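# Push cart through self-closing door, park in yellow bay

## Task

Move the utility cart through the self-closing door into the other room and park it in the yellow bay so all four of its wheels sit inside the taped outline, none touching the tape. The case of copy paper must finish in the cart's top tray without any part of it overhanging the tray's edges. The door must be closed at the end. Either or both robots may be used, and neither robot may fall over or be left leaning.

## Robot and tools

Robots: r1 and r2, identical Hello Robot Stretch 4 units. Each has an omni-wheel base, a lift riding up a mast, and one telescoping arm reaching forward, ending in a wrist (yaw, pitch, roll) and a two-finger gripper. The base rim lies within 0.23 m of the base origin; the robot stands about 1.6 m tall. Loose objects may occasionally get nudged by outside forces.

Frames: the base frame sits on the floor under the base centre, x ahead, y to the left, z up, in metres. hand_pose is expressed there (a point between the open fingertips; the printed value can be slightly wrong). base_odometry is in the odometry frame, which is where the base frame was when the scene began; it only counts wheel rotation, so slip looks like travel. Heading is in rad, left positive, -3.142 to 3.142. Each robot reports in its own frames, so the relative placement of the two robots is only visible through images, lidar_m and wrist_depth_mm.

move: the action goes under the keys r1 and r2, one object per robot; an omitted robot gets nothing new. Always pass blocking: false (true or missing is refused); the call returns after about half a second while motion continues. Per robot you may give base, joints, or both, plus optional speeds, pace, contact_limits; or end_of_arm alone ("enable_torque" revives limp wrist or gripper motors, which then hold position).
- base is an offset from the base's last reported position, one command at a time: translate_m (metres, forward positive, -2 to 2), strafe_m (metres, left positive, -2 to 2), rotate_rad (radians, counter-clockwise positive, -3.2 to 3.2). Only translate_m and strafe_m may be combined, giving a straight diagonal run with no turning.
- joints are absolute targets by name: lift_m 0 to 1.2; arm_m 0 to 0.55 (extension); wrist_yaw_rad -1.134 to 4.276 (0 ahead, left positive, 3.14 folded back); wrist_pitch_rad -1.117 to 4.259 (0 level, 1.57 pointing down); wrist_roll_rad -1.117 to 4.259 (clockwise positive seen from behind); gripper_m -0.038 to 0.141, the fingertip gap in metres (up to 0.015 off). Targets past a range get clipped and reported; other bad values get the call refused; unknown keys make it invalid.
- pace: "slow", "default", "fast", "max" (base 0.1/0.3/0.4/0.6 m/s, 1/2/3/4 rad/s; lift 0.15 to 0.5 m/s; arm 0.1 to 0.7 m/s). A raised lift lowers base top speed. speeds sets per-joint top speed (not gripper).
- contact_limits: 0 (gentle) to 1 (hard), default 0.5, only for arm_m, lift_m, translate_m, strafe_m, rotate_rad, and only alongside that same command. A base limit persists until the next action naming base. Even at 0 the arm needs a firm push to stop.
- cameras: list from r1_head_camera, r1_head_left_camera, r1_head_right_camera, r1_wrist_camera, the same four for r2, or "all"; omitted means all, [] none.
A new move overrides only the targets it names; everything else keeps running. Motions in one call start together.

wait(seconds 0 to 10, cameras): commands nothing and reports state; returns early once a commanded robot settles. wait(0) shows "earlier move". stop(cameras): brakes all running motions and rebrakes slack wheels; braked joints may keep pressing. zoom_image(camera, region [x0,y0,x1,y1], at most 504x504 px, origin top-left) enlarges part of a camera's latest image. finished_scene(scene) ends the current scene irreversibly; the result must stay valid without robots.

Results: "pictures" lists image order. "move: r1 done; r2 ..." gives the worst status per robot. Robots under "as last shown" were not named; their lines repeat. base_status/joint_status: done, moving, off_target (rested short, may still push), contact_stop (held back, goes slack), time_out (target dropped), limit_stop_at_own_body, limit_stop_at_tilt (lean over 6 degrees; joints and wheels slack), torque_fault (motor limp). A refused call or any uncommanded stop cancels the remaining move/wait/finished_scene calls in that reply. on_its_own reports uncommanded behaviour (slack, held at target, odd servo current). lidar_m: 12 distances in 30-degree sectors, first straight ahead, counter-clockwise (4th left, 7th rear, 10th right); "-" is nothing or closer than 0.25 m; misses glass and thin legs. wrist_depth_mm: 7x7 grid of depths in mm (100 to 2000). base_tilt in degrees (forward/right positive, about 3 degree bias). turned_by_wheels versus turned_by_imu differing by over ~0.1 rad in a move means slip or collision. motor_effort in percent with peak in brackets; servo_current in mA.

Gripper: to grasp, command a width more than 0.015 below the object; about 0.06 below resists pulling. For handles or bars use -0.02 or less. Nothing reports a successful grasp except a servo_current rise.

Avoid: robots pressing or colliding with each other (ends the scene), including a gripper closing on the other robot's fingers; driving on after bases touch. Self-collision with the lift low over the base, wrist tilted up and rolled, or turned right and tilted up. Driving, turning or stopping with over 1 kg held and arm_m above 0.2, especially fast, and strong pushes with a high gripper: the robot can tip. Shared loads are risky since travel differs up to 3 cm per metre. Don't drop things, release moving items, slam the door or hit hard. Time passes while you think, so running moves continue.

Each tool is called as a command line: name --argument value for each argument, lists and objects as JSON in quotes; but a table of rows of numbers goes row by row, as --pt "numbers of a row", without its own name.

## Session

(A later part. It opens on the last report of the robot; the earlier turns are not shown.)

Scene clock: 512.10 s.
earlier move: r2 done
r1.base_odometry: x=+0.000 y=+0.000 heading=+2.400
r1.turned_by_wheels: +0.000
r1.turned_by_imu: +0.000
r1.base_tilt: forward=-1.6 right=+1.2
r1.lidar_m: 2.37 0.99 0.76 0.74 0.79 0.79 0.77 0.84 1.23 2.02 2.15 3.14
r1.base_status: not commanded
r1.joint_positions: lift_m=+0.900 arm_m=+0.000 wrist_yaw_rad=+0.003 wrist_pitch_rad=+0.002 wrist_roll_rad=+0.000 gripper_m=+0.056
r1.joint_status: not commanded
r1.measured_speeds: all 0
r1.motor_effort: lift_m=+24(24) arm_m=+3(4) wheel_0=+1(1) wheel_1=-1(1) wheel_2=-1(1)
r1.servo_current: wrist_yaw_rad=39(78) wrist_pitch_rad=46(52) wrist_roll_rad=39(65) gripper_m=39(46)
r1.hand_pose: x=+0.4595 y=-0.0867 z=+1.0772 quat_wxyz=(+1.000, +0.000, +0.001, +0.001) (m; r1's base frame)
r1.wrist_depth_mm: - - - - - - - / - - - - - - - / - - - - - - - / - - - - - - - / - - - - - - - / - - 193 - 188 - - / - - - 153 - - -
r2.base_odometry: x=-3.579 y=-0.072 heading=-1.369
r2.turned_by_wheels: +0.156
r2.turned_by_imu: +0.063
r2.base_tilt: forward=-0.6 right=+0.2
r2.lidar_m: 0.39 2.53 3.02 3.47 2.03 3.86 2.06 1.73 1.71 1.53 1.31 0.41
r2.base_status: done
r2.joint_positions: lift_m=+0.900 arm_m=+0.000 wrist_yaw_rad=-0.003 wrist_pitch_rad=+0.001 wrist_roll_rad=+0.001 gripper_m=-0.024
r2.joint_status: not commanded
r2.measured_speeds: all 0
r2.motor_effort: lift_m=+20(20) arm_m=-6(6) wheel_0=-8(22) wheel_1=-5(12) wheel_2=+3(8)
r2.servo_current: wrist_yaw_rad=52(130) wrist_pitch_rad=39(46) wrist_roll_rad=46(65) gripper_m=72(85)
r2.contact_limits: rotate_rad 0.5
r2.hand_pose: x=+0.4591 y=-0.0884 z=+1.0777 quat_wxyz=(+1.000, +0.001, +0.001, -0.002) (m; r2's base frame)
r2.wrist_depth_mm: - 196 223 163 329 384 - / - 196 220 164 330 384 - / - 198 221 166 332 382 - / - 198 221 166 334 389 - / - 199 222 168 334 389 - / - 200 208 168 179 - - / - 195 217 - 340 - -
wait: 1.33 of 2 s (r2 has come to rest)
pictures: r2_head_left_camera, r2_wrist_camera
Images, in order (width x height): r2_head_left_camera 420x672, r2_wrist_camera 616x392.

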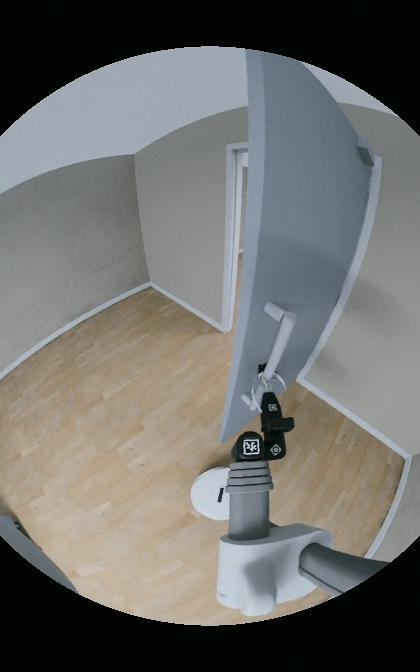

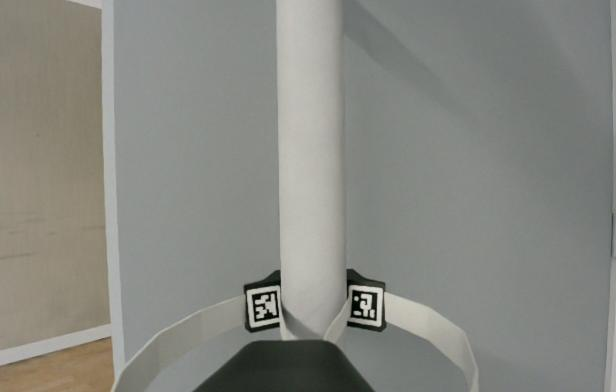

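move --blocking false --cameras '[]' --r2 '{"base":{"translate_m":-0.06,"strafe_m":-0.2},"pace":"slow","contact_limits":{"translate_m":0.6}}'

wait --seconds 4 --cameras '[]'

move --blocking false --cameras '[]' --r2 '{"base":{"rotate_rad":0.25},"pace":"slow","contact_limits":{"rotate_rad":0.5}}'

wait --seconds 2 --cameras '["r2_wrist_camera","r2_head_left_camera"]'

Scene clock: 524.77 s.
move: r2 moving
r1: as last shown
r1.base_tilt: forward=-1.6 right=+1.3
r1.lidar_m: 2.38 1.01 0.77 0.74 0.82 0.79 0.77 0.84 1.26 2.03 2.14 3.12
r1.motor_effort: lift_m=+24(24) arm_m=+4(4) wheel_0=+1(1) wheel_1=+0(1) wheel_2=-1(1)
r1.servo_current: wrist_yaw_rad=59(59) wrist_pitch_rad=33(52) wrist_roll_rad=39(72) gripper_m=46(46)
r1.wrist_depth_mm: - - - - - - - / - - - - - - - / - - - - - - - / - - - - - - - / - - - - - - - / - - 193 - 187 - - / - - - 153 - - -
r2.base_odometry: x=-3.592 y=-0.071 heading=-1.369
r2.turned_by_wheels: +0.000
r2.turned_by_imu: +0.001
r2.base_tilt: forward=-0.7 right=+0.1
r2.lidar_m: 0.40 2.51 3.02 3.45 2.03 3.80 2.06 1.70 1.70 1.56 1.30 0.58
r2.base_status: translate_m moving; strafe_m moving
r2.joint_positions: lift_m=+0.900 arm_m=+0.000 wrist_yaw_rad=+0.000 wrist_pitch_rad=+0.001 wrist_roll_rad=+0.001 gripper_m=-0.024
r2.joint_status: not commanded
r2.measured_speeds: translate_m=-0.015 strafe_m=-0.047 rotate_rad=-0.001 lift_m=+0.000 arm_m=+0.000 wrist_yaw_rad=+0.017 wrist_pitch_rad=+0.000 wrist_roll_rad=+0.000
r2.motor_effort: lift_m=+19(20) arm_m=-6(6) wheel_0=+2(10) wheel_1=-11(12) wheel_2=+14(15)
r2.servo_current: wrist_yaw_rad=52(52) wrist_pitch_rad=33(46) wrist_roll_rad=52(52) gripper_m=72(78)
r2.contact_limits: translate_m 0.6
r2.hand_pose: x=+0.4594 y=-0.0875 z=+1.0777 quat_wxyz=(+1.000, +0.001, +0.001, +0.000) (m; r2's base frame)
r2.wrist_depth_mm: - 198 221 164 319 377 - / - 197 221 165 319 379 - / - 198 222 167 319 379 - / - 202 223 166 320 382 - / - 202 224 169 324 384 - / - 202 184 171 181 - - / - 195 220 - 347 - -
pictures: none
No camera images: "cameras" was empty.

Scene clock: 527.40 s.
earlier move: r2 contact_stop
r1.base_odometry: x=+0.000 y=+0.000 heading=+2.400
r1.turned_by_wheels: +0.000
r1.turned_by_imu: +0.000
r1.base_tilt: forward=-1.6 right=+1.3
r1.lidar_m: 2.33 1.00 0.77 0.73 0.82 0.80 0.76 0.83 1.23 2.02 2.16 3.15
r1.base_status: not commanded
r1.joint_positions: lift_m=+0.900 arm_m=+0.000 wrist_yaw_rad=+0.003 wrist_pitch_rad=+0.002 wrist_roll_rad=+0.000 gripper_m=+0.056
r1.joint_status: not commanded
r1.measured_speeds: all 0
r1.motor_effort: lift_m=+24(24) arm_m=+4(4) wheel_0=+0(1) wheel_1=+0(1) wheel_2=-1(1)
r1.servo_current: wrist_yaw_rad=59(72) wrist_pitch_rad=46(52) wrist_roll_rad=46(72) gripper_m=46(46)
r1.hand_pose: x=+0.4595 y=-0.0867 z=+1.0772 quat_wxyz=(+1.000, +0.000, +0.001, +0.001) (m; r1's base frame)
r1.wrist_depth_mm: - - - - - - - / - - - - - - - / - - - - - - - / - - - - - - - / - - - - - - - / - - 194 - 188 - - / - - - 153 - - -
r2.base_odometry: x=-3.742 y=-0.035 heading=-1.202
r2.turned_by_wheels: +0.167
r2.turned_by_imu: +0.181
r2.base_tilt: forward=-0.7 right=+0.1
r2.lidar_m: 0.40 3.17 3.23 2.36 2.11 2.58 1.69 1.56 1.58 1.37 1.22 0.55
r2.base_status: translate_m contact_stop (by the wheels' count: -0.068 of -0.060); strafe_m contact_stop (by the wheels' count: -0.150 of -0.200)
r2.joint_positions: lift_m=+0.900 arm_m=+0.000 wrist_yaw_rad=+0.001 wrist_pitch_rad=+0.001 wrist_roll_rad=+0.001 gripper_m=-0.024
r2.joint_status: not commanded
r2.measured_speeds: all 0
r2.on_its_own: the wheels are slack since a contact_stop
r2.motor_effort: lift_m=+20(20) arm_m=-7(8) wheel_0=+0(32) wheel_1=+0(12) wheel_2=+0(17)
r2.servo_current: wrist_yaw_rad=39(176) wrist_pitch_rad=39(46) wrist_roll_rad=39(65) gripper_m=78(85)
r2.contact_limits: translate_m 0.6
r2.hand_pose: x=+0.4596 y=-0.0870 z=+1.0777 quat_wxyz=(+1.000, +0.001, +0.001, +0.001) (m; r2's base frame)
r2.wrist_depth_mm: - 206 225 162 300 359 - / - 206 225 163 298 359 - / - 210 225 165 301 364 - / - 208 227 166 303 364 - / - 212 228 168 304 366 - / - 213 187 168 181 370 - / - 213 224 - 315 - -
wait: 2.63 of 4 s (r2 has come to rest)
pictures: none
No camera images: "cameras" was empty.

not run: a stop that you did not command came earlier in this reply.

not run: a stop that you did not command came earlier in this reply.

move --blocking false --cameras '[]' --r2 '{"base":{"translate_m":-0.06,"strafe_m":-0.1},"pace":"slow","contact_limits":{"translate_m":0.7}}'

wait --seconds 4 --cameras '["all"]'

Scene clock: 532.63 s.
move: r2 moving
r1: as last shown
r1.lidar_m: 2.32 1.03 0.76 0.74 0.81 0.80 0.77 0.84 1.21 2.03 2.15 3.13
r1.motor_effort: lift_m=+24(24) arm_m=+4(4) wheel_0=+1(1) wheel_1=+0(1) wheel_2=-1(1)
r1.servo_current: wrist_yaw_rad=65(65) wrist_pitch_rad=46(46) wrist_roll_rad=39(65) gripper_m=39(46)
r1.wrist_depth_mm: - - - - - - - / - - - - - - - / - - - - - - - / - - - - - - - / - - - - - - - / - - 193 - 187 - - / - - - 153 - - -
r2.base_odometry: x=-3.754 y=-0.033 heading=-1.201
r2.turned_by_wheels: +0.001
r2.turned_by_imu: +0.002
r2.base_tilt: forward=-0.7 right=+0.0
r2.lidar_m: 0.40 3.18 3.25 2.40 2.12 2.57 1.70 1.54 1.57 1.36 1.25 0.57
r2.base_status: translate_m moving; strafe_m moving
r2.joint_positions: lift_m=+0.900 arm_m=+0.000 wrist_yaw_rad=+0.004 wrist_pitch_rad=+0.001 wrist_roll_rad=+0.001 gripper_m=-0.024
r2.joint_status: not commanded
r2.measured_speeds: translate_m=-0.025 strafe_m=-0.042 rotate_rad=+0.003 lift_m=+0.000 arm_m=+0.000 wrist_yaw_rad=+0.020 wrist_pitch_rad=+0.000 wrist_roll_rad=+0.000
r2.motor_effort: lift_m=+20(20) arm_m=-7(8) wheel_0=+6(9) wheel_1=-10(10) wheel_2=+13(14)
r2.servo_current: wrist_yaw_rad=52(59) wrist_pitch_rad=39(46) wrist_roll_rad=52(59) gripper_m=72(85)
r2.contact_limits: translate_m 0.7
r2.hand_pose: x=+0.4599 y=-0.0862 z=+1.0777 quat_wxyz=(+1.000, +0.001, +0.001, +0.002) (m; r2's base frame)
r2.wrist_depth_mm: - 207 226 163 298 359 - / - 207 227 165 300 362 - / - 212 227 164 301 364 - / - 209 229 169 301 362 - / - 211 229 166 304 366 - / - 213 186 167 180 370 - / - - 225 - 315 362 -
pictures: none
No camera images: "cameras" was empty.

Scene clock: 534.57 s.
earlier move: r2 done
r1.base_odometry: x=+0.000 y=+0.000 heading=+2.400
r1.turned_by_wheels: +0.000
r1.turned_by_imu: +0.000
r1.base_tilt: forward=-1.6 right=+1.2
r1.lidar_m: 2.34 1.04 0.78 0.75 0.82 0.78 0.75 0.81 1.22 2.04 2.17 3.14
r1.base_status: not commanded
r1.joint_positions: lift_m=+0.900 arm_m=+0.000 wrist_yaw_rad=+0.003 wrist_pitch_rad=+0.002 wrist_roll_rad=+0.000 gripper_m=+0.056
r1.joint_status: not commanded
r1.measured_speeds: all 0
r1.motor_effort: lift_m=+24(24) arm_m=+3(4) wheel_0=+1(1) wheel_1=+0(1) wheel_2=-1(1)
r1.servo_current: wrist_yaw_rad=39(72) wrist_pitch_rad=39(52) wrist_roll_rad=39(65) gripper_m=33(46)
r1.hand_pose: x=+0.4595 y=-0.0867 z=+1.0772 quat_wxyz=(+1.000, +0.000, +0.001, +0.001) (m; r1's base frame)
r1.wrist_depth_mm: - - - - - - - / - - - - - - - / - - - - - - - / - - - - - - - / - - - - - - - / - - 193 - 186 - - / - - - 153 - - -
r2.base_odometry: x=-3.856 y=-0.015 heading=-1.199
r2.turned_by_wheels: +0.002
r2.turned_by_imu: +0.003
r2.base_tilt: forward=-0.7 right=+0.0
r2.lidar_m: 0.37 3.27 3.34 2.37 2.19 2.34 1.60 1.44 1.49 1.33 1.20 0.61
r2.base_status: done
r2.joint_positions: lift_m=+0.900 arm_m=+0.000 wrist_yaw_rad=+0.019 wrist_pitch_rad=+0.001 wrist_roll_rad=+0.001 gripper_m=-0.024
r2.joint_status: not commanded
r2.measured_speeds: all 0
r2.on_its_own: wrist_yaw_rad is at rest, and its servo_current (111 mA) is outside its rest range (0 to 104 mA)
r2.motor_effort: lift_m=+20(20) arm_m=-5(8) wheel_0=+23(28) wheel_1=+0(10) wheel_2=+13(16)
r2.servo_current: wrist_yaw_rad=111(117) wrist_pitch_rad=46(46) wrist_roll_rad=46(59) gripper_m=78(85)
r2.contact_limits: translate_m 0.7
r2.hand_pose: x=+0.4610 y=-0.0820 z=+1.0777 quat_wxyz=(+1.000, +0.001, +0.001, +0.009) (m; r2's base frame)
r2.wrist_depth_mm: - 204 157 272 317 377 - / - 204 158 273 317 375 - / - 208 220 273 319 379 - / - 206 220 274 320 377 - / - 211 160 277 320 379 - / - 199 164 181 312 384 - / - 207 222 - 136 - -
wait: 1.93 of 4 s (r2 has come to rest)
pictures: r1_head_camera, r1_head_left_camera, r1_head_right_camera, r1_wrist_camera, r2_head_camera, r2_head_left_camera, r2_head_right_camera, r2_wrist_camera
Images, in order (width x height): r1_head_camera 420x560, r1_head_left_camera 420x672, r1_head_right_camera 420x672, r1_wrist_camera 616x392, r2_head_camera 420x560, r2_head_left_camera 420x672, r2_head_right_camera 420x672, r2_wrist_camera 616x392.

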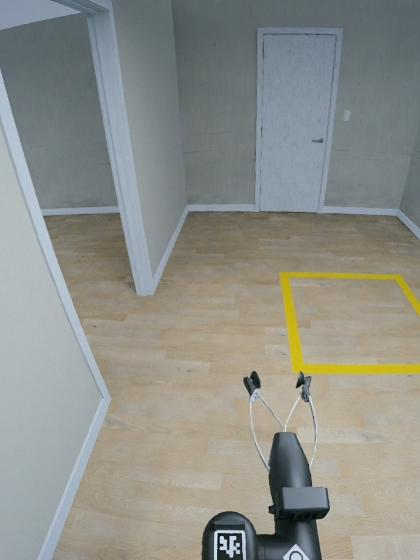

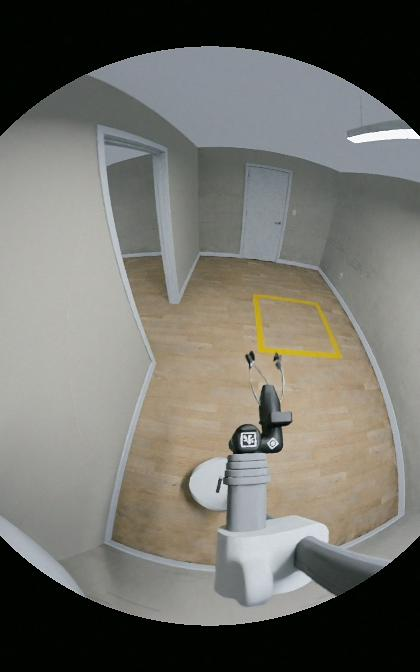

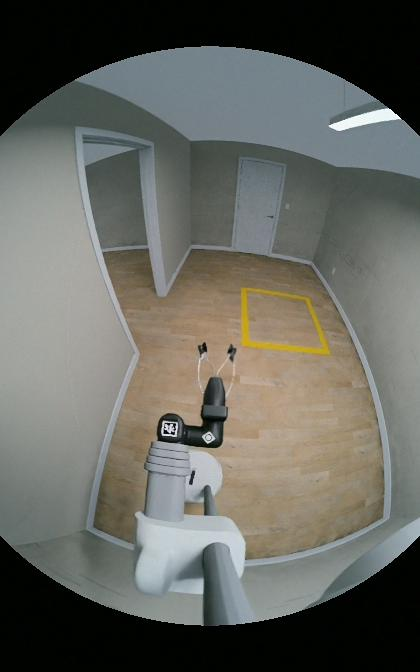

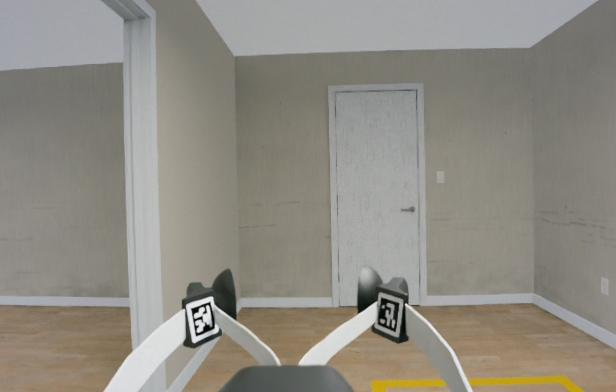

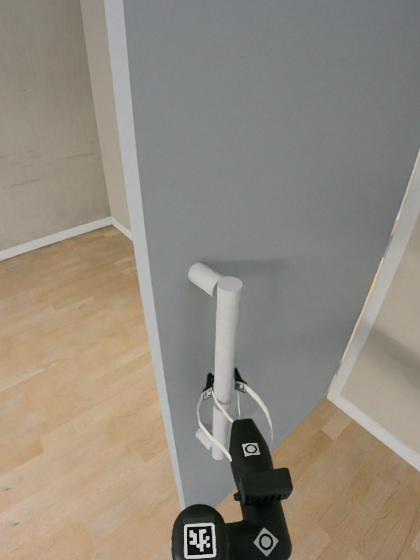

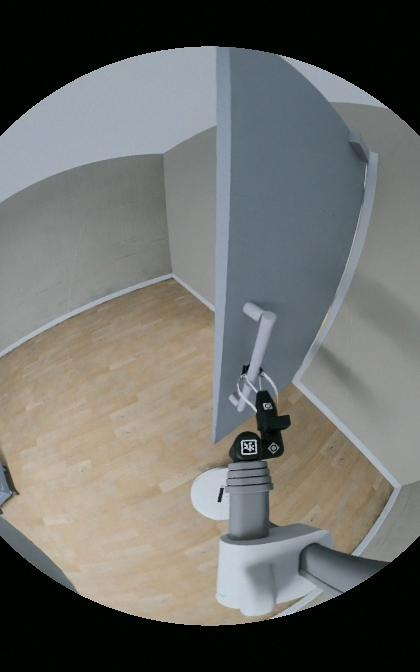

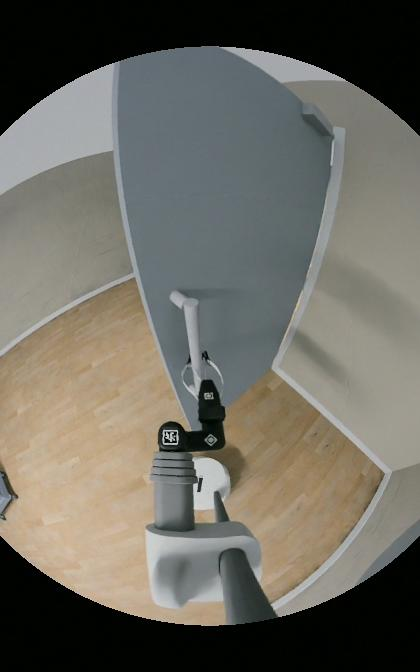

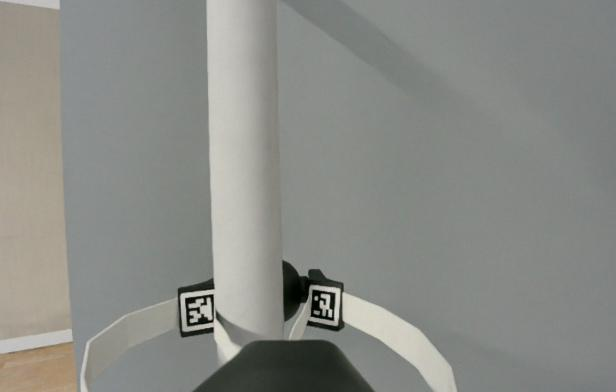

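move --blocking false --cameras '[]' --r2 '{"base":{"rotate_rad":0.25},"pace":"slow","contact_limits":{"rotate_rad":0.5}}'

wait --seconds 2 --cameras '["r2_wrist_camera","r2_head_left_camera","r2_head_camera"]'

Scene clock: 539.13 s.
move: r2 moving
r1: as last shown
r1.lidar_m: 2.35 1.02 0.76 0.75 0.82 0.80 0.76 0.83 1.26 2.02 2.16 3.14
r1.motor_effort: lift_m=+24(24) arm_m=+4(4) wheel_0=+1(1) wheel_1=+0(1) wheel_2=-1(1)
r1.servo_current: wrist_yaw_rad=46(59) wrist_pitch_rad=39(46) wrist_roll_rad=52(52) gripper_m=46(46)
r1.wrist_depth_mm: - - - - - - - / - - - - - - - / - - - - - - - / - - - - - - - / - - - - - - - / - - 193 - 187 - - / - - - 153 - - -
r2.base_odometry: x=-3.856 y=-0.015 heading=-1.077
r2.turned_by_wheels: +0.122
r2.turned_by_imu: +0.120
r2.base_tilt: forward=-0.6 right=+0.1
r2.lidar_m: 0.41 3.27 3.43 2.20 2.23 2.08 1.52 1.43 1.52 1.26 1.19 0.51
r2.base_status: rotate_rad moving
r2.joint_positions: lift_m=+0.900 arm_m=+0.000 wrist_yaw_rad=+0.014 wrist_pitch_rad=+0.001 wrist_roll_rad=+0.001 gripper_m=-0.024
r2.joint_status: not commanded
r2.measured_speeds: translate_m=+0.002 strafe_m=+0.000 rotate_rad=+0.475 lift_m=+0.000 arm_m=+0.000 wrist_yaw_rad=-0.098 wrist_pitch_rad=+0.000 wrist_roll_rad=+0.000
r2.motor_effort: lift_m=+20(20) arm_m=-4(5) wheel_0=-1(20) wheel_1=-6(7) wheel_2=-6(13)
r2.servo_current: wrist_yaw_rad=65(124) wrist_pitch_rad=39(46) wrist_roll_rad=39(59) gripper_m=72(85)
r2.contact_limits: rotate_rad 0.5
r2.hand_pose: x=+0.4605 y=-0.0834 z=+1.0777 quat_wxyz=(+1.000, +0.001, +0.001, +0.007) (m; r2's base frame)
r2.wrist_depth_mm: - 211 228 164 293 347 - / - 211 224 165 294 345 399 / - 214 229 164 294 345 387 / - 213 229 167 294 345 397 / - 216 229 166 297 349 397 / - 215 187 166 181 357 399 / - - 225 - 310 357 -
pictures: none
No camera images: "cameras" was empty.

Scene clock: 539.93 s.
earlier move: r2 done
r1.base_odometry: x=+0.000 y=+0.000 heading=+2.400
r1.turned_by_wheels: +0.000
r1.turned_by_imu: +0.000
r1.base_tilt: forward=-1.6 right=+1.3
r1.lidar_m: 2.34 1.01 0.78 0.73 0.81 0.80 0.76 0.84 1.23 2.02 2.16 3.15
r1.base_status: not commanded
r1.joint_positions: lift_m=+0.900 arm_m=+0.000 wrist_yaw_rad=+0.003 wrist_pitch_rad=+0.002 wrist_roll_rad=+0.000 gripper_m=+0.056
r1.joint_status: not commanded
r1.measured_speeds: all 0
r1.motor_effort: lift_m=+24(24) arm_m=+3(4) wheel_0=+1(1) wheel_1=+0(1) wheel_2=-1(1)
r1.servo_current: wrist_yaw_rad=39(72) wrist_pitch_rad=39(46) wrist_roll_rad=52(59) gripper_m=46(46)
r1.hand_pose: x=+0.4595 y=-0.0867 z=+1.0772 quat_wxyz=(+1.000, +0.000, +0.001, +0.001) (m; r1's base frame)
r1.wrist_depth_mm: - - - - - - - / - - - - - - - / - - - - - - - / - - - - - - - / - - - - - - - / - - 193 - 187 - - / - - - 153 - - -
r2.base_odometry: x=-3.856 y=-0.016 heading=-0.952
r2.turned_by_wheels: +0.125
r2.turned_by_imu: +0.045
r2.base_tilt: forward=-0.4 right=+0.2
r2.lidar_m: 0.39 3.25 3.47 2.17 2.35 2.02 1.53 1.47 1.57 1.27 1.21 0.36
r2.base_status: done
r2.joint_positions: lift_m=+0.900 arm_m=+0.000 wrist_yaw_rad=-0.015 wrist_pitch_rad=+0.001 wrist_roll_rad=+0.001 gripper_m=-0.024
r2.joint_status: not commanded
r2.measured_speeds: translate_m=+0.000 strafe_m=+0.000 rotate_rad=+0.002 lift_m=+0.000 arm_m=+0.000 wrist_yaw_rad=+0.000 wrist_pitch_rad=+0.000 wrist_roll_rad=+0.000
r2.motor_effort: lift_m=+20(20) arm_m=-4(5) wheel_0=-24(29) wheel_1=-5(9) wheel_2=-5(13)
r2.servo_current: wrist_yaw_rad=78(124) wrist_pitch_rad=39(46) wrist_roll_rad=52(59) gripper_m=72(85)
r2.contact_limits: rotate_rad 0.5
r2.hand_pose: x=+0.4580 y=-0.0917 z=+1.0777 quat_wxyz=(+1.000, +0.001, +0.001, -0.008) (m; r2's base frame)
r2.wrist_depth_mm: - - 221 167 282 325 379 / - - 222 167 287 327 379 / - - 221 167 290 327 382 / - - 224 167 290 330 384 / - - 224 168 289 330 387 / - - 214 167 180 340 389 / - - 217 - 298 320 392
wait: 0.80 of 2 s (r2 has come to rest)
pictures: r2_head_camera, r2_head_left_camera, r2_wrist_camera
Images, in order (width x height): r2_head_camera 420x560, r2_head_left_camera 420x672, r2_wrist_camera 616x392.

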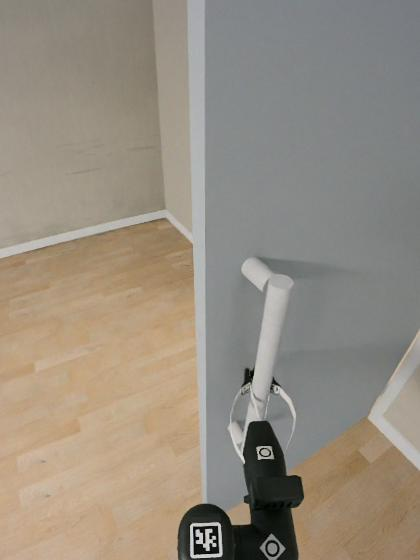

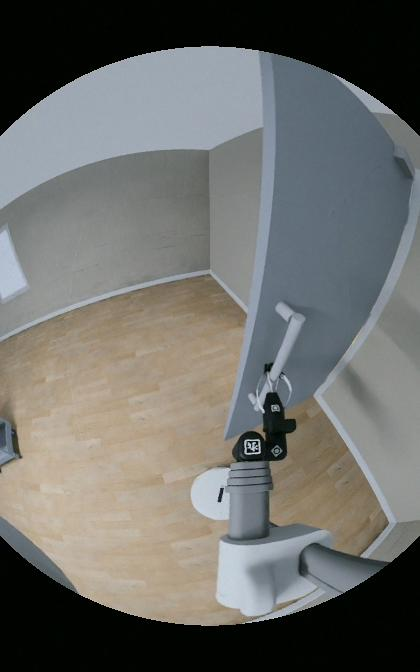

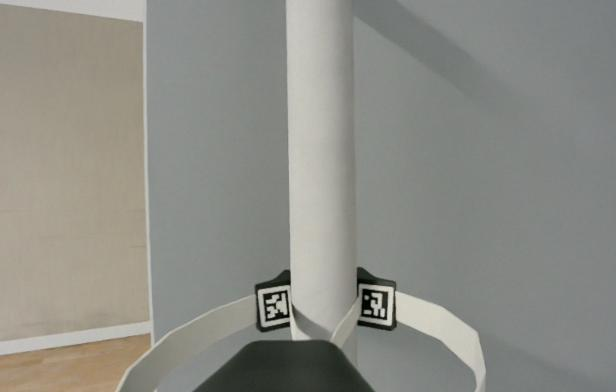

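move --blocking false --cameras '[]' --r1 '{"base":{"translate_m":1.62,"strafe_m":-0.3}}'

wait --seconds 8 --cameras '["r1_head_camera"]'

move --blocking false --cameras '[]' --r1 '{"base":{"rotate_rad":1.51}}'

wait --seconds 3 --cameras '["r1_head_camera","r1_head_left_camera","r1_head_right_camera","r1_wrist_camera"]'

Scene clock: 551.23 s.
move: r1 moving
r1.base_odometry: x=-0.019 y=+0.025 heading=+2.400
r1.turned_by_wheels: +0.000
r1.turned_by_imu: +0.000
r1.base_tilt: forward=-1.6 right=+1.3
r1.lidar_m: 2.36 1.02 0.77 0.75 0.80 0.82 0.80 0.87 1.29 2.00 2.16 3.12
r1.base_status: translate_m moving; strafe_m moving
r1.joint_positions: lift_m=+0.900 arm_m=+0.000 wrist_yaw_rad=+0.003 wrist_pitch_rad=+0.002 wrist_roll_rad=+0.000 gripper_m=+0.056
r1.joint_status: not commanded
r1.measured_speeds: translate_m=+0.120 strafe_m=-0.022 rotate_rad=+0.003 lift_m=+0.000 arm_m=+0.000 wrist_yaw_rad=+0.000 wrist_pitch_rad=+0.000 wrist_roll_rad=+0.000
r1.motor_effort: lift_m=+24(24) arm_m=+4(4) wheel_0=+7(8) wheel_1=+3(6) wheel_2=-9(10)
r1.servo_current: wrist_yaw_rad=59(65) wrist_pitch_rad=46(52) wrist_roll_rad=46(65) gripper_m=46(46)
r1.hand_pose: x=+0.4595 y=-0.0867 z=+1.0772 quat_wxyz=(+1.000, +0.000, +0.001, +0.001) (m; r1's base frame)
r1.wrist_depth_mm: - - - - - - - / - - - - - - - / - - - - - - - / - - - - - - - / - - - - - - - / - - 194 - 188 - - / - - - 153 - - -
r2: as last shown
r2.base_odometry: x=-3.856 y=-0.016 heading=-0.950
r2.turned_by_wheels: +0.001
r2.turned_by_imu: -0.058
r2.base_tilt: forward=-0.6 right=+0.1
r2.lidar_m: 0.43 3.24 3.41 2.16 2.17 2.16 1.55 1.48 1.56 1.31 1.21 0.43
r2.measured_speeds: all 0
r2.motor_effort: lift_m=+20(20) arm_m=-4(4) wheel_0=-13(13) wheel_1=-5(5) wheel_2=+2(2)
r2.servo_current: wrist_yaw_rad=72(98) wrist_pitch_rad=39(46) wrist_roll_rad=39(46) gripper_m=72(78)
r2.contact_limits: rotate_rad 0.5
r2.wrist_depth_mm: - 216 220 170 298 347 - / - 216 221 169 300 349 - / - 224 222 167 298 349 - / - - 222 168 301 351 - / - - 225 169 300 353 - / - - 213 170 181 364 - / - - 216 - 312 338 -
pictures: none
No camera images: "cameras" was empty.

Scene clock: 557.70 s.
earlier move: r1 done
r1.base_odometry: x=-0.992 y=+1.315 heading=+2.400
r1.turned_by_wheels: +0.000
r1.turned_by_imu: -0.001
r1.base_tilt: forward=-1.6 right=+1.3
r1.lidar_m: 2.26 1.23 1.02 1.51 1.08 1.45 2.38 2.48 1.92 1.84 1.95 2.34
r1.base_status: done
r1.joint_positions: lift_m=+0.900 arm_m=+0.000 wrist_yaw_rad=+0.002 wrist_pitch_rad=+0.002 wrist_roll_rad=+0.000 gripper_m=+0.056
r1.joint_status: not commanded
r1.measured_speeds: all 0
r1.motor_effort: lift_m=+24(24) arm_m=+4(4) wheel_0=+2(9) wheel_1=+1(6) wheel_2=+0(10)
r1.servo_current: wrist_yaw_rad=39(72) wrist_pitch_rad=46(52) wrist_roll_rad=26(72) gripper_m=46(46)
r1.hand_pose: x=+0.4595 y=-0.0867 z=+1.0772 quat_wxyz=(+1.000, +0.000, +0.001, +0.001) (m; r1's base frame)
r1.wrist_depth_mm: - - - - - - - / - - - - - - - / - - - - - - - / - - - - - - - / - - - - - - - / - - 194 - 187 - - / - 152 - 153 - - -
r2.base_odometry: x=-3.856 y=-0.016 heading=-0.950
r2.turned_by_wheels: +0.000
r2.turned_by_imu: +0.001
r2.base_tilt: forward=-0.6 right=+0.1
r2.lidar_m: 0.39 3.25 3.35 2.20 2.14 2.18 1.57 1.48 1.55 1.26 1.23 0.41
r2.base_status: not commanded
r2.joint_positions: lift_m=+0.900 arm_m=+0.000 wrist_yaw_rad=-0.015 wrist_pitch_rad=+0.001 wrist_roll_rad=+0.001 gripper_m=-0.024
r2.joint_status: not commanded
r2.measured_speeds: all 0
r2.motor_effort: lift_m=+20(20) arm_m=-4(5) wheel_0=-13(13) wheel_1=-4(5) wheel_2=+1(2)
r2.servo_current: wrist_yaw_rad=85(98) wrist_pitch_rad=46(46) wrist_roll_rad=52(65) gripper_m=72(85)
r2.contact_limits: rotate_rad 0.5
r2.hand_pose: x=+0.4580 y=-0.0917 z=+1.0777 quat_wxyz=(+1.000, +0.001, +0.001, -0.008) (m; r2's base frame)
r2.wrist_depth_mm: - 216 221 170 297 349 - / - 216 222 169 300 351 - / - 223 222 167 298 349 - / - - 222 168 301 351 - / - - 224 169 300 353 - / - - 212 170 181 364 - / - - 216 - 312 336 -
wait: 6.47 of 8 s (r1 has come to rest)
pictures: r1_head_camera
Images, in order (width x height): r1_head_camera 420x560.

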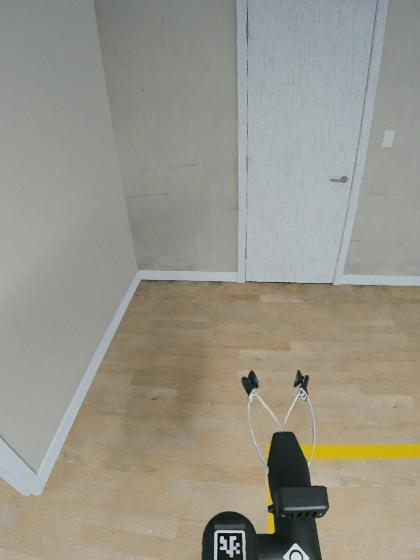

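Scene clock: 558.20 s.
move: r1 moving
r1.base_odometry: x=-0.992 y=+1.316 heading=+2.640
r1.turned_by_wheels: +0.240
r1.turned_by_imu: +0.241
r1.base_tilt: forward=-1.6 right=+1.3
r1.lidar_m: 1.74 1.05 1.01 1.08 1.12 2.10 2.41 2.11 1.86 1.87 2.21 2.29
r1.base_status: rotate_rad moving
r1.joint_positions: lift_m=+0.900 arm_m=+0.000 wrist_yaw_rad=+0.002 wrist_pitch_rad=+0.002 wrist_roll_rad=+0.000 gripper_m=+0.056
r1.joint_status: not commanded
r1.measured_speeds: translate_m=-0.001 strafe_m=+0.000 rotate_rad=+0.921 lift_m=+0.000 arm_m=+0.000 wrist_yaw_rad=+0.000 wrist_pitch_rad=+0.000 wrist_roll_rad=+0.000
r1.motor_effort: lift_m=+24(24) arm_m=+3(4) wheel_0=-8(9) wheel_1=-5(7) wheel_2=-6(7)
r1.servo_current: wrist_yaw_rad=65(72) wrist_pitch_rad=39(52) wrist_roll_rad=39(65) gripper_m=46(52)
r1.hand_pose: x=+0.4595 y=-0.0868 z=+1.0772 quat_wxyz=(+1.000, +0.000, +0.001, +0.001) (m; r1's base frame)
r1.wrist_depth_mm: - - - - - - 1808 / - - - - - - 1808 / - - - - - - 1808 / - - - - - - 1756 / - - - - - - 1808 / - - 190 - 187 - 1808 / - 141 - 153 - - 1808
r2: as last shown
r2.turned_by_imu: +0.000
r2.lidar_m: 0.41 3.23 3.39 2.18 2.15 2.18 1.58 1.48 1.58 1.28 1.23 0.40
r2.motor_effort: lift_m=+20(20) arm_m=-4(4) wheel_0=-13(13) wheel_1=-5(5) wheel_2=+1(2)
r2.servo_current: wrist_yaw_rad=91(98) wrist_pitch_rad=46(46) wrist_roll_rad=46(52) gripper_m=78(78)
r2.contact_limits: rotate_rad 0.5
r2.wrist_depth_mm: - 216 221 169 297 349 - / - 217 222 169 298 347 - / - 223 222 167 300 349 - / - - 224 168 300 349 - / - - 224 169 300 353 - / - - 212 169 181 362 - / - - 216 - 312 338 -
pictures: none
No camera images: "cameras" was empty.

Scene clock: 559.77 s.
earlier move: r1 done
r1.base_odometry: x=-0.992 y=+1.316 heading=-2.374
r1.turned_by_wheels: +1.270
r1.turned_by_imu: +1.276
r1.base_tilt: forward=-1.6 right=+1.3
r1.lidar_m: 1.92 1.08 1.33 2.39 2.49 1.92 1.85 1.96 2.40 2.29 1.32 1.05
r1.base_status: done
r1.joint_positions: lift_m=+0.900 arm_m=+0.000 wrist_yaw_rad=+0.002 wrist_pitch_rad=+0.002 wrist_roll_rad=+0.000 gripper_m=+0.056
r1.joint_status: not commanded
r1.measured_speeds: all 0
r1.motor_effort: lift_m=+24(24) arm_m=+0(4) wheel_0=-3(9) wheel_1=-3(9) wheel_2=-2(8)
r1.servo_current: wrist_yaw_rad=52(72) wrist_pitch_rad=39(52) wrist_roll_rad=59(72) gripper_m=39(52)
r1.hand_pose: x=+0.4595 y=-0.0868 z=+1.0772 quat_wxyz=(+1.000, +0.000, +0.001, +0.001) (m; r1's base frame)
r1.wrist_depth_mm: - - - - - - - / - - - - - - - / - - - - - - - / - - - - - - - / - - - - - - - / - - 191 - 187 768 - / - 141 - 153 - 732 -
r2.base_odometry: x=-3.856 y=-0.016 heading=-0.950
r2.turned_by_wheels: +0.000
r2.turned_by_imu: +0.000
r2.base_tilt: forward=-0.5 right=+0.1
r2.lidar_m: 0.39 3.23 3.38 2.19 2.16 2.14 1.57 1.48 1.57 1.26 1.23 0.41
r2.base_status: not commanded
r2.joint_positions: lift_m=+0.900 arm_m=+0.000 wrist_yaw_rad=-0.015 wrist_pitch_rad=+0.001 wrist_roll_rad=+0.001 gripper_m=-0.024
r2.joint_status: not commanded
r2.measured_speeds: all 0
r2.motor_effort: lift_m=+19(20) arm_m=-4(5) wheel_0=-13(13) wheel_1=-5(5) wheel_2=+1(2)
r2.servo_current: wrist_yaw_rad=85(98) wrist_pitch_rad=46(46) wrist_roll_rad=33(59) gripper_m=72(78)
r2.contact_limits: rotate_rad 0.5
r2.hand_pose: x=+0.4580 y=-0.0917 z=+1.0777 quat_wxyz=(+1.000, +0.001, +0.001, -0.008) (m; r2's base frame)
r2.wrist_depth_mm: - 215 220 170 298 347 - / - 216 221 170 300 351 - / - 223 222 167 298 349 - / - - 223 168 301 349 - / - - 223 169 301 353 - / - - 212 170 181 366 - / - - 216 - 310 338 -
wait: 1.57 of 3 s (r1 has come to rest)
pictures: r1_head_camera, r1_head_left_camera, r1_head_right_camera, r1_wrist_camera
Images, in order (width x height): r1_head_camera 420x560, r1_head_left_camera 420x672, r1_head_right_camera 420x672, r1_wrist_camera 616x392.

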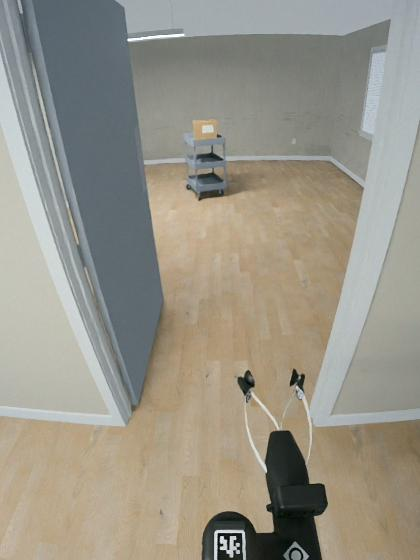

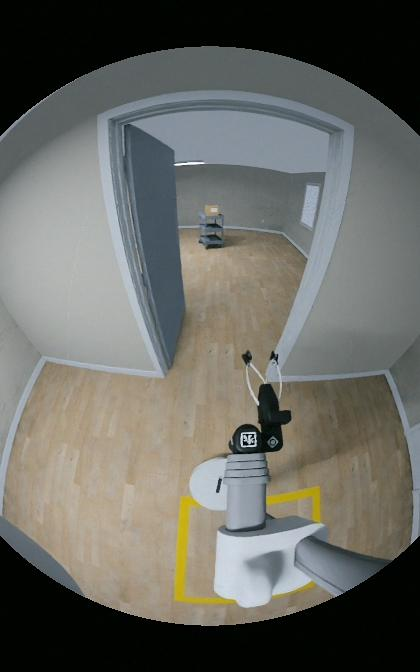

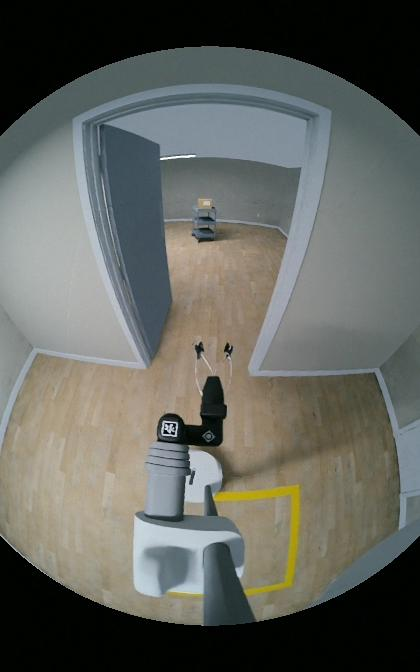

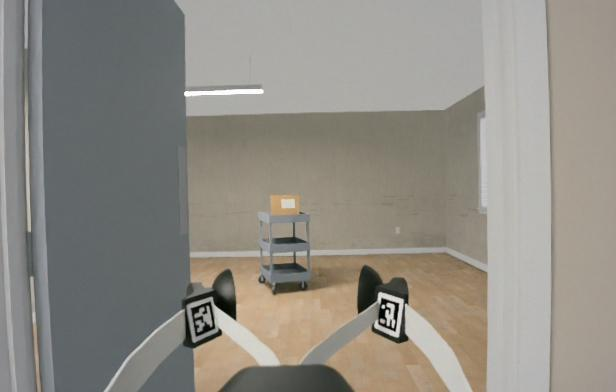

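move --blocking false --cameras '[]' --r1 '{"base":{"strafe_m":-0.13}}'

wait --seconds 2 --cameras '[]'

move --blocking false --cameras '[]' --r1 '{"base":{"translate_m":1.9}}'

wait --seconds 4 --cameras '["r1_head_camera"]'

wait --seconds 5 --cameras '["r1_head_camera","r1_head_left_camera","r1_wrist_camera"]'

Scene clock: 572.20 s.
move: r1 moving
r1.base_odometry: x=-1.017 y=+1.342 heading=-2.374
r1.turned_by_wheels: +0.000
r1.turned_by_imu: +0.000
r1.base_tilt: forward=-1.6 right=+1.3
r1.lidar_m: 2.04 1.10 1.36 2.44 2.53 1.93 1.82 1.94 2.39 2.25 1.35 1.00
r1.base_status: strafe_m moving
r1.joint_positions: lift_m=+0.900 arm_m=+0.000 wrist_yaw_rad=+0.002 wrist_pitch_rad=+0.002 wrist_roll_rad=+0.000 gripper_m=+0.056
r1.joint_status: not commanded
r1.measured_speeds: translate_m=+0.000 strafe_m=-0.140 rotate_rad=+0.000 lift_m=+0.000 arm_m=+0.000 wrist_yaw_rad=+0.000 wrist_pitch_rad=+0.000 wrist_roll_rad=+0.000
r1.motor_effort: lift_m=+24(24) arm_m=-3(4) wheel_0=+7(10) wheel_1=-9(10) wheel_2=+0(1)
r1.servo_current: wrist_yaw_rad=59(65) wrist_pitch_rad=39(46) wrist_roll_rad=46(59) gripper_m=39(46)
r1.hand_pose: x=+0.4595 y=-0.0868 z=+1.0772 quat_wxyz=(+1.000, +0.000, +0.001, +0.001) (m; r1's base frame)
r1.wrist_depth_mm: - - - - - 778 - / - - - - - 750 - / - - - - - - - / - - - - - - - / - - - - - - - / - - 191 - 187 768 - / - 140 - 154 - 723 -
r2: as last shown
r2.base_tilt: forward=-0.7 right=+0.1
r2.lidar_m: 0.40 3.25 3.38 2.18 2.15 2.18 1.58 1.48 1.55 1.29 1.22 0.40
r2.motor_effort: lift_m=+20(20) arm_m=-4(4) wheel_0=-13(13) wheel_1=-5(5) wheel_2=+1(2)
r2.servo_current: wrist_yaw_rad=91(98) wrist_pitch_rad=39(46) wrist_roll_rad=39(59) gripper_m=78(78)
r2.contact_limits: rotate_rad 0.5
r2.wrist_depth_mm: - 215 221 170 298 349 - / - 216 221 169 297 349 - / - 224 222 167 300 351 - / - - 223 167 300 353 - / - - 223 168 300 353 - / - - 213 170 181 366 - / - - 216 - 312 338 -
pictures: none
No camera images: "cameras" was empty.

Scene clock: 573.33 s.
earlier move: r1 done
r1.base_odometry: x=-1.082 y=+1.409 heading=-2.374
r1.turned_by_wheels: +0.000
r1.turned_by_imu: -0.001
r1.base_tilt: forward=-1.6 right=+1.2
r1.lidar_m: 4.41 1.16 1.38 2.52 2.63 1.92 1.84 1.94 2.26 2.17 1.36 0.99
r1.base_status: done
r1.joint_positions: lift_m=+0.900 arm_m=+0.000 wrist_yaw_rad=+0.002 wrist_pitch_rad=+0.002 wrist_roll_rad=+0.000 gripper_m=+0.056
r1.joint_status: not commanded
r1.measured_speeds: all 0
r1.motor_effort: lift_m=+24(24) arm_m=-4(4) wheel_0=+1(11) wheel_1=-1(12) wheel_2=+0(1)
r1.servo_current: wrist_yaw_rad=52(65) wrist_pitch_rad=33(46) wrist_roll_rad=39(72) gripper_m=39(46)
r1.hand_pose: x=+0.4595 y=-0.0868 z=+1.0772 quat_wxyz=(+1.000, +0.000, +0.001, +0.001) (m; r1's base frame)
r1.wrist_depth_mm: - - - - - - - / - - - - - - - / - - - - - - - / - - - - - - - / - - - - - - - / - - 193 - 188 - - / - 152 - 153 788 - -
r2.base_odometry: x=-3.856 y=-0.016 heading=-0.950
r2.turned_by_wheels: +0.000
r2.turned_by_imu: +0.000
r2.base_tilt: forward=-0.6 right=+0.1
r2.lidar_m: 0.40 3.23 3.36 2.18 2.14 2.17 1.56 1.47 1.55 1.30 1.22 0.37
r2.base_status: not commanded
r2.joint_positions: lift_m=+0.900 arm_m=+0.000 wrist_yaw_rad=-0.015 wrist_pitch_rad=+0.001 wrist_roll_rad=+0.001 gripper_m=-0.024
r2.joint_status: not commanded
r2.measured_speeds: all 0
r2.motor_effort: lift_m=+19(20) arm_m=-4(5) wheel_0=-13(14) wheel_1=-4(5) wheel_2=+1(2)
r2.servo_current: wrist_yaw_rad=91(98) wrist_pitch_rad=39(52) wrist_roll_rad=46(65) gripper_m=78(78)
r2.contact_limits: rotate_rad 0.5
r2.hand_pose: x=+0.4580 y=-0.0917 z=+1.0777 quat_wxyz=(+1.000, +0.001, +0.001, -0.008) (m; r2's base frame)
r2.wrist_depth_mm: - 216 221 169 298 349 - / - 217 221 169 298 349 - / - 223 221 167 300 351 - / - - 223 168 300 351 - / - - 224 169 301 353 - / - - 212 170 181 366 - / - - 216 - 312 340 -
wait: 1.13 of 2 s (r1 has come to rest)
pictures: none
No camera images: "cameras" was empty.

Scene clock: 573.83 s.
move: r1 moving
r1.base_odometry: x=-1.104 y=+1.387 heading=-2.374
r1.turned_by_wheels: +0.000
r1.turned_by_imu: +0.000
r1.base_tilt: forward=-1.6 right=+1.3
r1.lidar_m: 4.39 1.11 1.30 2.52 2.64 1.94 1.86 2.00 2.27 2.18 1.29 0.94
r1.base_status: translate_m moving
r1.joint_positions: lift_m=+0.900 arm_m=+0.000 wrist_yaw_rad=+0.002 wrist_pitch_rad=+0.002 wrist_roll_rad=+0.000 gripper_m=+0.056
r1.joint_status: not commanded
r1.measured_speeds: translate_m=+0.121 strafe_m=+0.000 rotate_rad=+0.002 lift_m=+0.000 arm_m=+0.000 wrist_yaw_rad=+0.000 wrist_pitch_rad=+0.000 wrist_roll_rad=+0.000
r1.motor_effort: lift_m=+24(24) arm_m=-3(4) wheel_0=+6(8) wheel_1=+5(8) wheel_2=-9(9)
r1.servo_current: wrist_yaw_rad=59(59) wrist_pitch_rad=46(46) wrist_roll_rad=46(52) gripper_m=46(46)
r1.hand_pose: x=+0.4595 y=-0.0868 z=+1.0772 quat_wxyz=(+1.000, +0.000, +0.001, +0.001) (m; r1's base frame)
r1.wrist_depth_mm: - - - - - - - / - - - - - - - / - - - - - - - / - - - - - - - / - - - - - - - / - - 194 - 188 - - / - 152 - 153 750 - -
r2: as last shown
r2.lidar_m: 0.38 3.25 3.39 2.16 2.13 2.13 1.57 1.51 1.57 1.29 1.22 0.40
r2.motor_effort: lift_m=+19(20) arm_m=-4(4) wheel_0=-13(13) wheel_1=-5(5) wheel_2=+1(2)
r2.servo_current: wrist_yaw_rad=85(91) wrist_pitch_rad=39(46) wrist_roll_rad=46(59) gripper_m=78(78)
r2.contact_limits: rotate_rad 0.5
r2.wrist_depth_mm: - 216 221 170 298 347 - / - 217 221 169 298 349 - / - 221 220 167 300 349 - / - - 223 168 301 351 - / - - 224 169 301 353 - / - - 212 169 181 366 - / - - 216 - 310 340 -
pictures: none
No camera images: "cameras" was empty.

Scene clock: 577.83 s.
earlier move: r1 moving
r1.base_odometry: x=-1.924 y=+0.595 heading=-2.373
r1.turned_by_wheels: +0.000
r1.turned_by_imu: +0.000
r1.base_tilt: forward=-1.6 right=+1.3
r1.lidar_m: 3.25 0.88 0.65 0.61 0.68 3.13 3.04 3.18 0.34 0.33 2.30 3.12
r1.base_status: translate_m moving
r1.joint_positions: lift_m=+0.900 arm_m=+0.000 wrist_yaw_rad=+0.002 wrist_pitch_rad=+0.002 wrist_roll_rad=+0.000 gripper_m=+0.056
r1.joint_status: not commanded
r1.measured_speeds: translate_m=+0.300 strafe_m=+0.000 rotate_rad=+0.001 lift_m=+0.000 arm_m=+0.000 wrist_yaw_rad=+0.000 wrist_pitch_rad=+0.000 wrist_roll_rad=+0.000
r1.motor_effort: lift_m=+22(24) arm_m=-4(4) wheel_0=+7(8) wheel_1=+4(8) wheel_2=-5(10)
r1.servo_current: wrist_yaw_rad=46(72) wrist_pitch_rad=46(52) wrist_roll_rad=46(59) gripper_m=46(52)
r1.hand_pose: x=+0.4595 y=-0.0868 z=+1.0773 quat_wxyz=(+1.000, +0.000, +0.001, +0.001) (m; r1's base frame)
r1.wrist_depth_mm: - - - - - - - / - - - - - - - / - - - - - - - / - - - - - - - / - - - - - - - / - - 193 - 187 - - / - - - 153 - - -
r2.base_odometry: x=-3.856 y=-0.016 heading=-0.950
r2.turned_by_wheels: +0.000
r2.turned_by_imu: +0.001
r2.base_tilt: forward=-0.6 right=+0.1
r2.lidar_m: 0.41 3.24 3.38 2.17 2.16 2.16 1.58 1.48 1.55 1.27 1.23 0.41
r2.base_status: not commanded
r2.joint_positions: lift_m=+0.900 arm_m=+0.000 wrist_yaw_rad=-0.015 wrist_pitch_rad=+0.001 wrist_roll_rad=+0.001 gripper_m=-0.024
r2.joint_status: not commanded
r2.measured_speeds: all 0
r2.motor_effort: lift_m=+19(20) arm_m=-4(5) wheel_0=-13(13) wheel_1=-5(5) wheel_2=+1(2)
r2.servo_current: wrist_yaw_rad=85(98) wrist_pitch_rad=33(52) wrist_roll_rad=46(59) gripper_m=78(78)
r2.contact_limits: rotate_rad 0.5
r2.hand_pose: x=+0.4580 y=-0.0917 z=+1.0777 quat_wxyz=(+1.000, +0.001, +0.001, -0.008) (m; r2's base frame)
r2.wrist_depth_mm: - 216 221 169 298 347 - / - 217 222 169 300 349 - / - 223 222 167 300 351 - / - - 222 169 300 351 - / - - 223 169 303 351 - / - - 213 170 181 366 - / - - 216 - 312 338 -
wait: 4.00 s; no rest
pictures: r1_head_camera
Images, in order (width x height): r1_head_camera 420x560.

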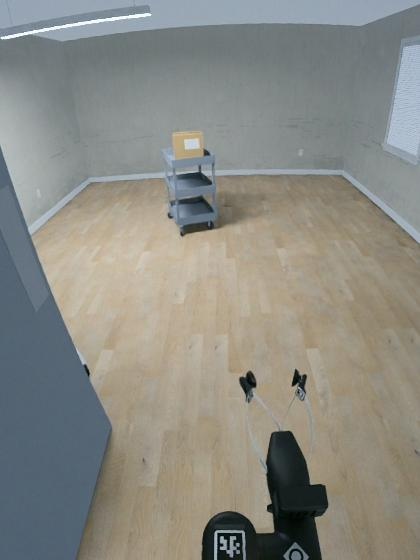

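Scene clock: 581.17 s.
earlier move: r1 done
r1.base_odometry: x=-2.448 y=+0.089 heading=-2.374
r1.turned_by_wheels: +0.000
r1.turned_by_imu: +0.000
r1.base_tilt: forward=-1.6 right=+1.3
r1.lidar_m: 2.55 3.56 0.64 0.60 0.64 0.90 3.83 0.86 1.15 2.18 2.27 3.15
r1.base_status: done
r1.joint_positions: lift_m=+0.900 arm_m=+0.000 wrist_yaw_rad=+0.002 wrist_pitch_rad=+0.002 wrist_roll_rad=+0.000 gripper_m=+0.056
r1.joint_status: not commanded
r1.measured_speeds: all 0
r1.motor_effort: lift_m=+22(24) arm_m=-3(4) wheel_0=+1(8) wheel_1=+1(8) wheel_2=+0(10)
r1.servo_current: wrist_yaw_rad=52(72) wrist_pitch_rad=39(52) wrist_roll_rad=46(72) gripper_m=39(52)
r1.hand_pose: x=+0.4595 y=-0.0868 z=+1.0773 quat_wxyz=(+1.000, +0.000, +0.001, +0.001) (m; r1's base frame)
r1.wrist_depth_mm: - - - - - - - / - - - - - - - / - - - - - - - / - - - - - - - / - - - - - - - / - - 193 - 187 - - / - - - 153 - - -
r2.base_odometry: x=-3.856 y=-0.016 heading=-0.950
r2.turned_by_wheels: +0.000
r2.turned_by_imu: +0.000
r2.base_tilt: forward=-0.6 right=+0.1
r2.lidar_m: 0.42 0.99 3.38 2.16 2.16 2.13 1.57 1.49 1.57 1.29 1.21 0.42
r2.base_status: not commanded
r2.joint_positions: lift_m=+0.900 arm_m=+0.000 wrist_yaw_rad=-0.015 wrist_pitch_rad=+0.001 wrist_roll_rad=+0.001 gripper_m=-0.024
r2.joint_status: not commanded
r2.measured_speeds: all 0
r2.motor_effort: lift_m=+19(20) arm_m=-4(5) wheel_0=-13(13) wheel_1=-5(5) wheel_2=+1(2)
r2.servo_current: wrist_yaw_rad=91(98) wrist_pitch_rad=39(52) wrist_roll_rad=46(59) gripper_m=72(78)
r2.contact_limits: rotate_rad 0.5
r2.hand_pose: x=+0.4580 y=-0.0917 z=+1.0777 quat_wxyz=(+1.000, +0.001, +0.001, -0.008) (m; r2's base frame)
r2.wrist_depth_mm: - 215 220 169 297 347 - / - 216 221 169 297 349 - / - 223 222 167 298 349 - / - 228 222 168 300 353 - / - - 223 169 300 351 - / - - 212 169 181 366 - / - - 216 - 310 338 -
wait: 3.33 of 5 s (r1 has come to rest)
pictures: r1_head_camera, r1_head_left_camera, r1_wrist_camera
Images, in order (width x height): r1_head_camera 420x560, r1_head_left_camera 420x672, r1_wrist_camera 616x392.

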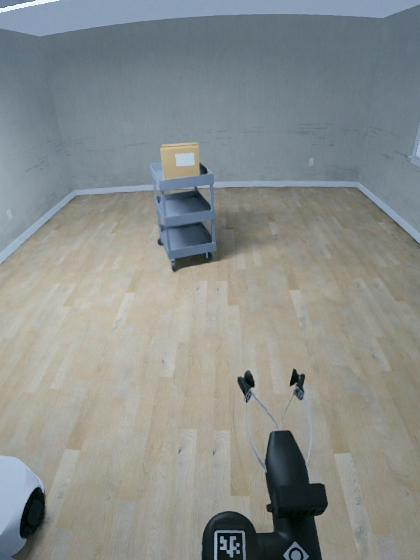

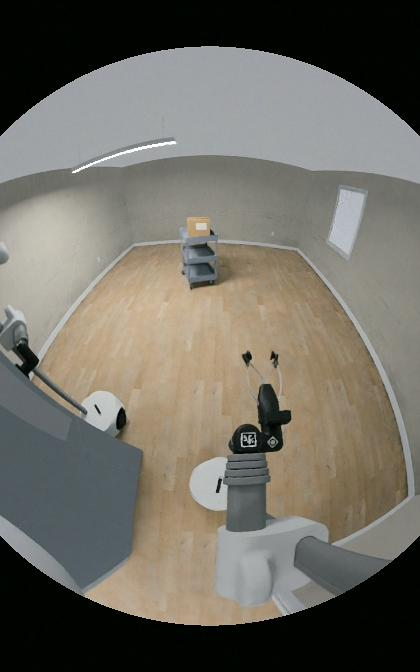

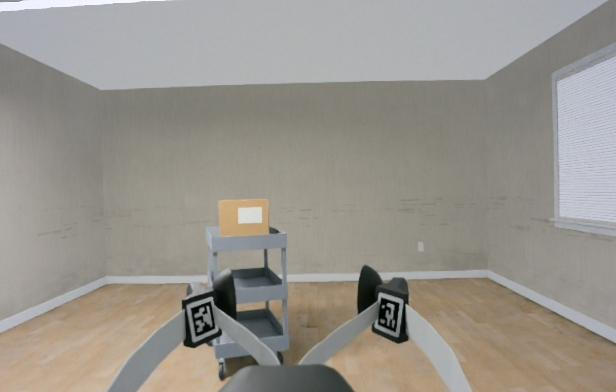

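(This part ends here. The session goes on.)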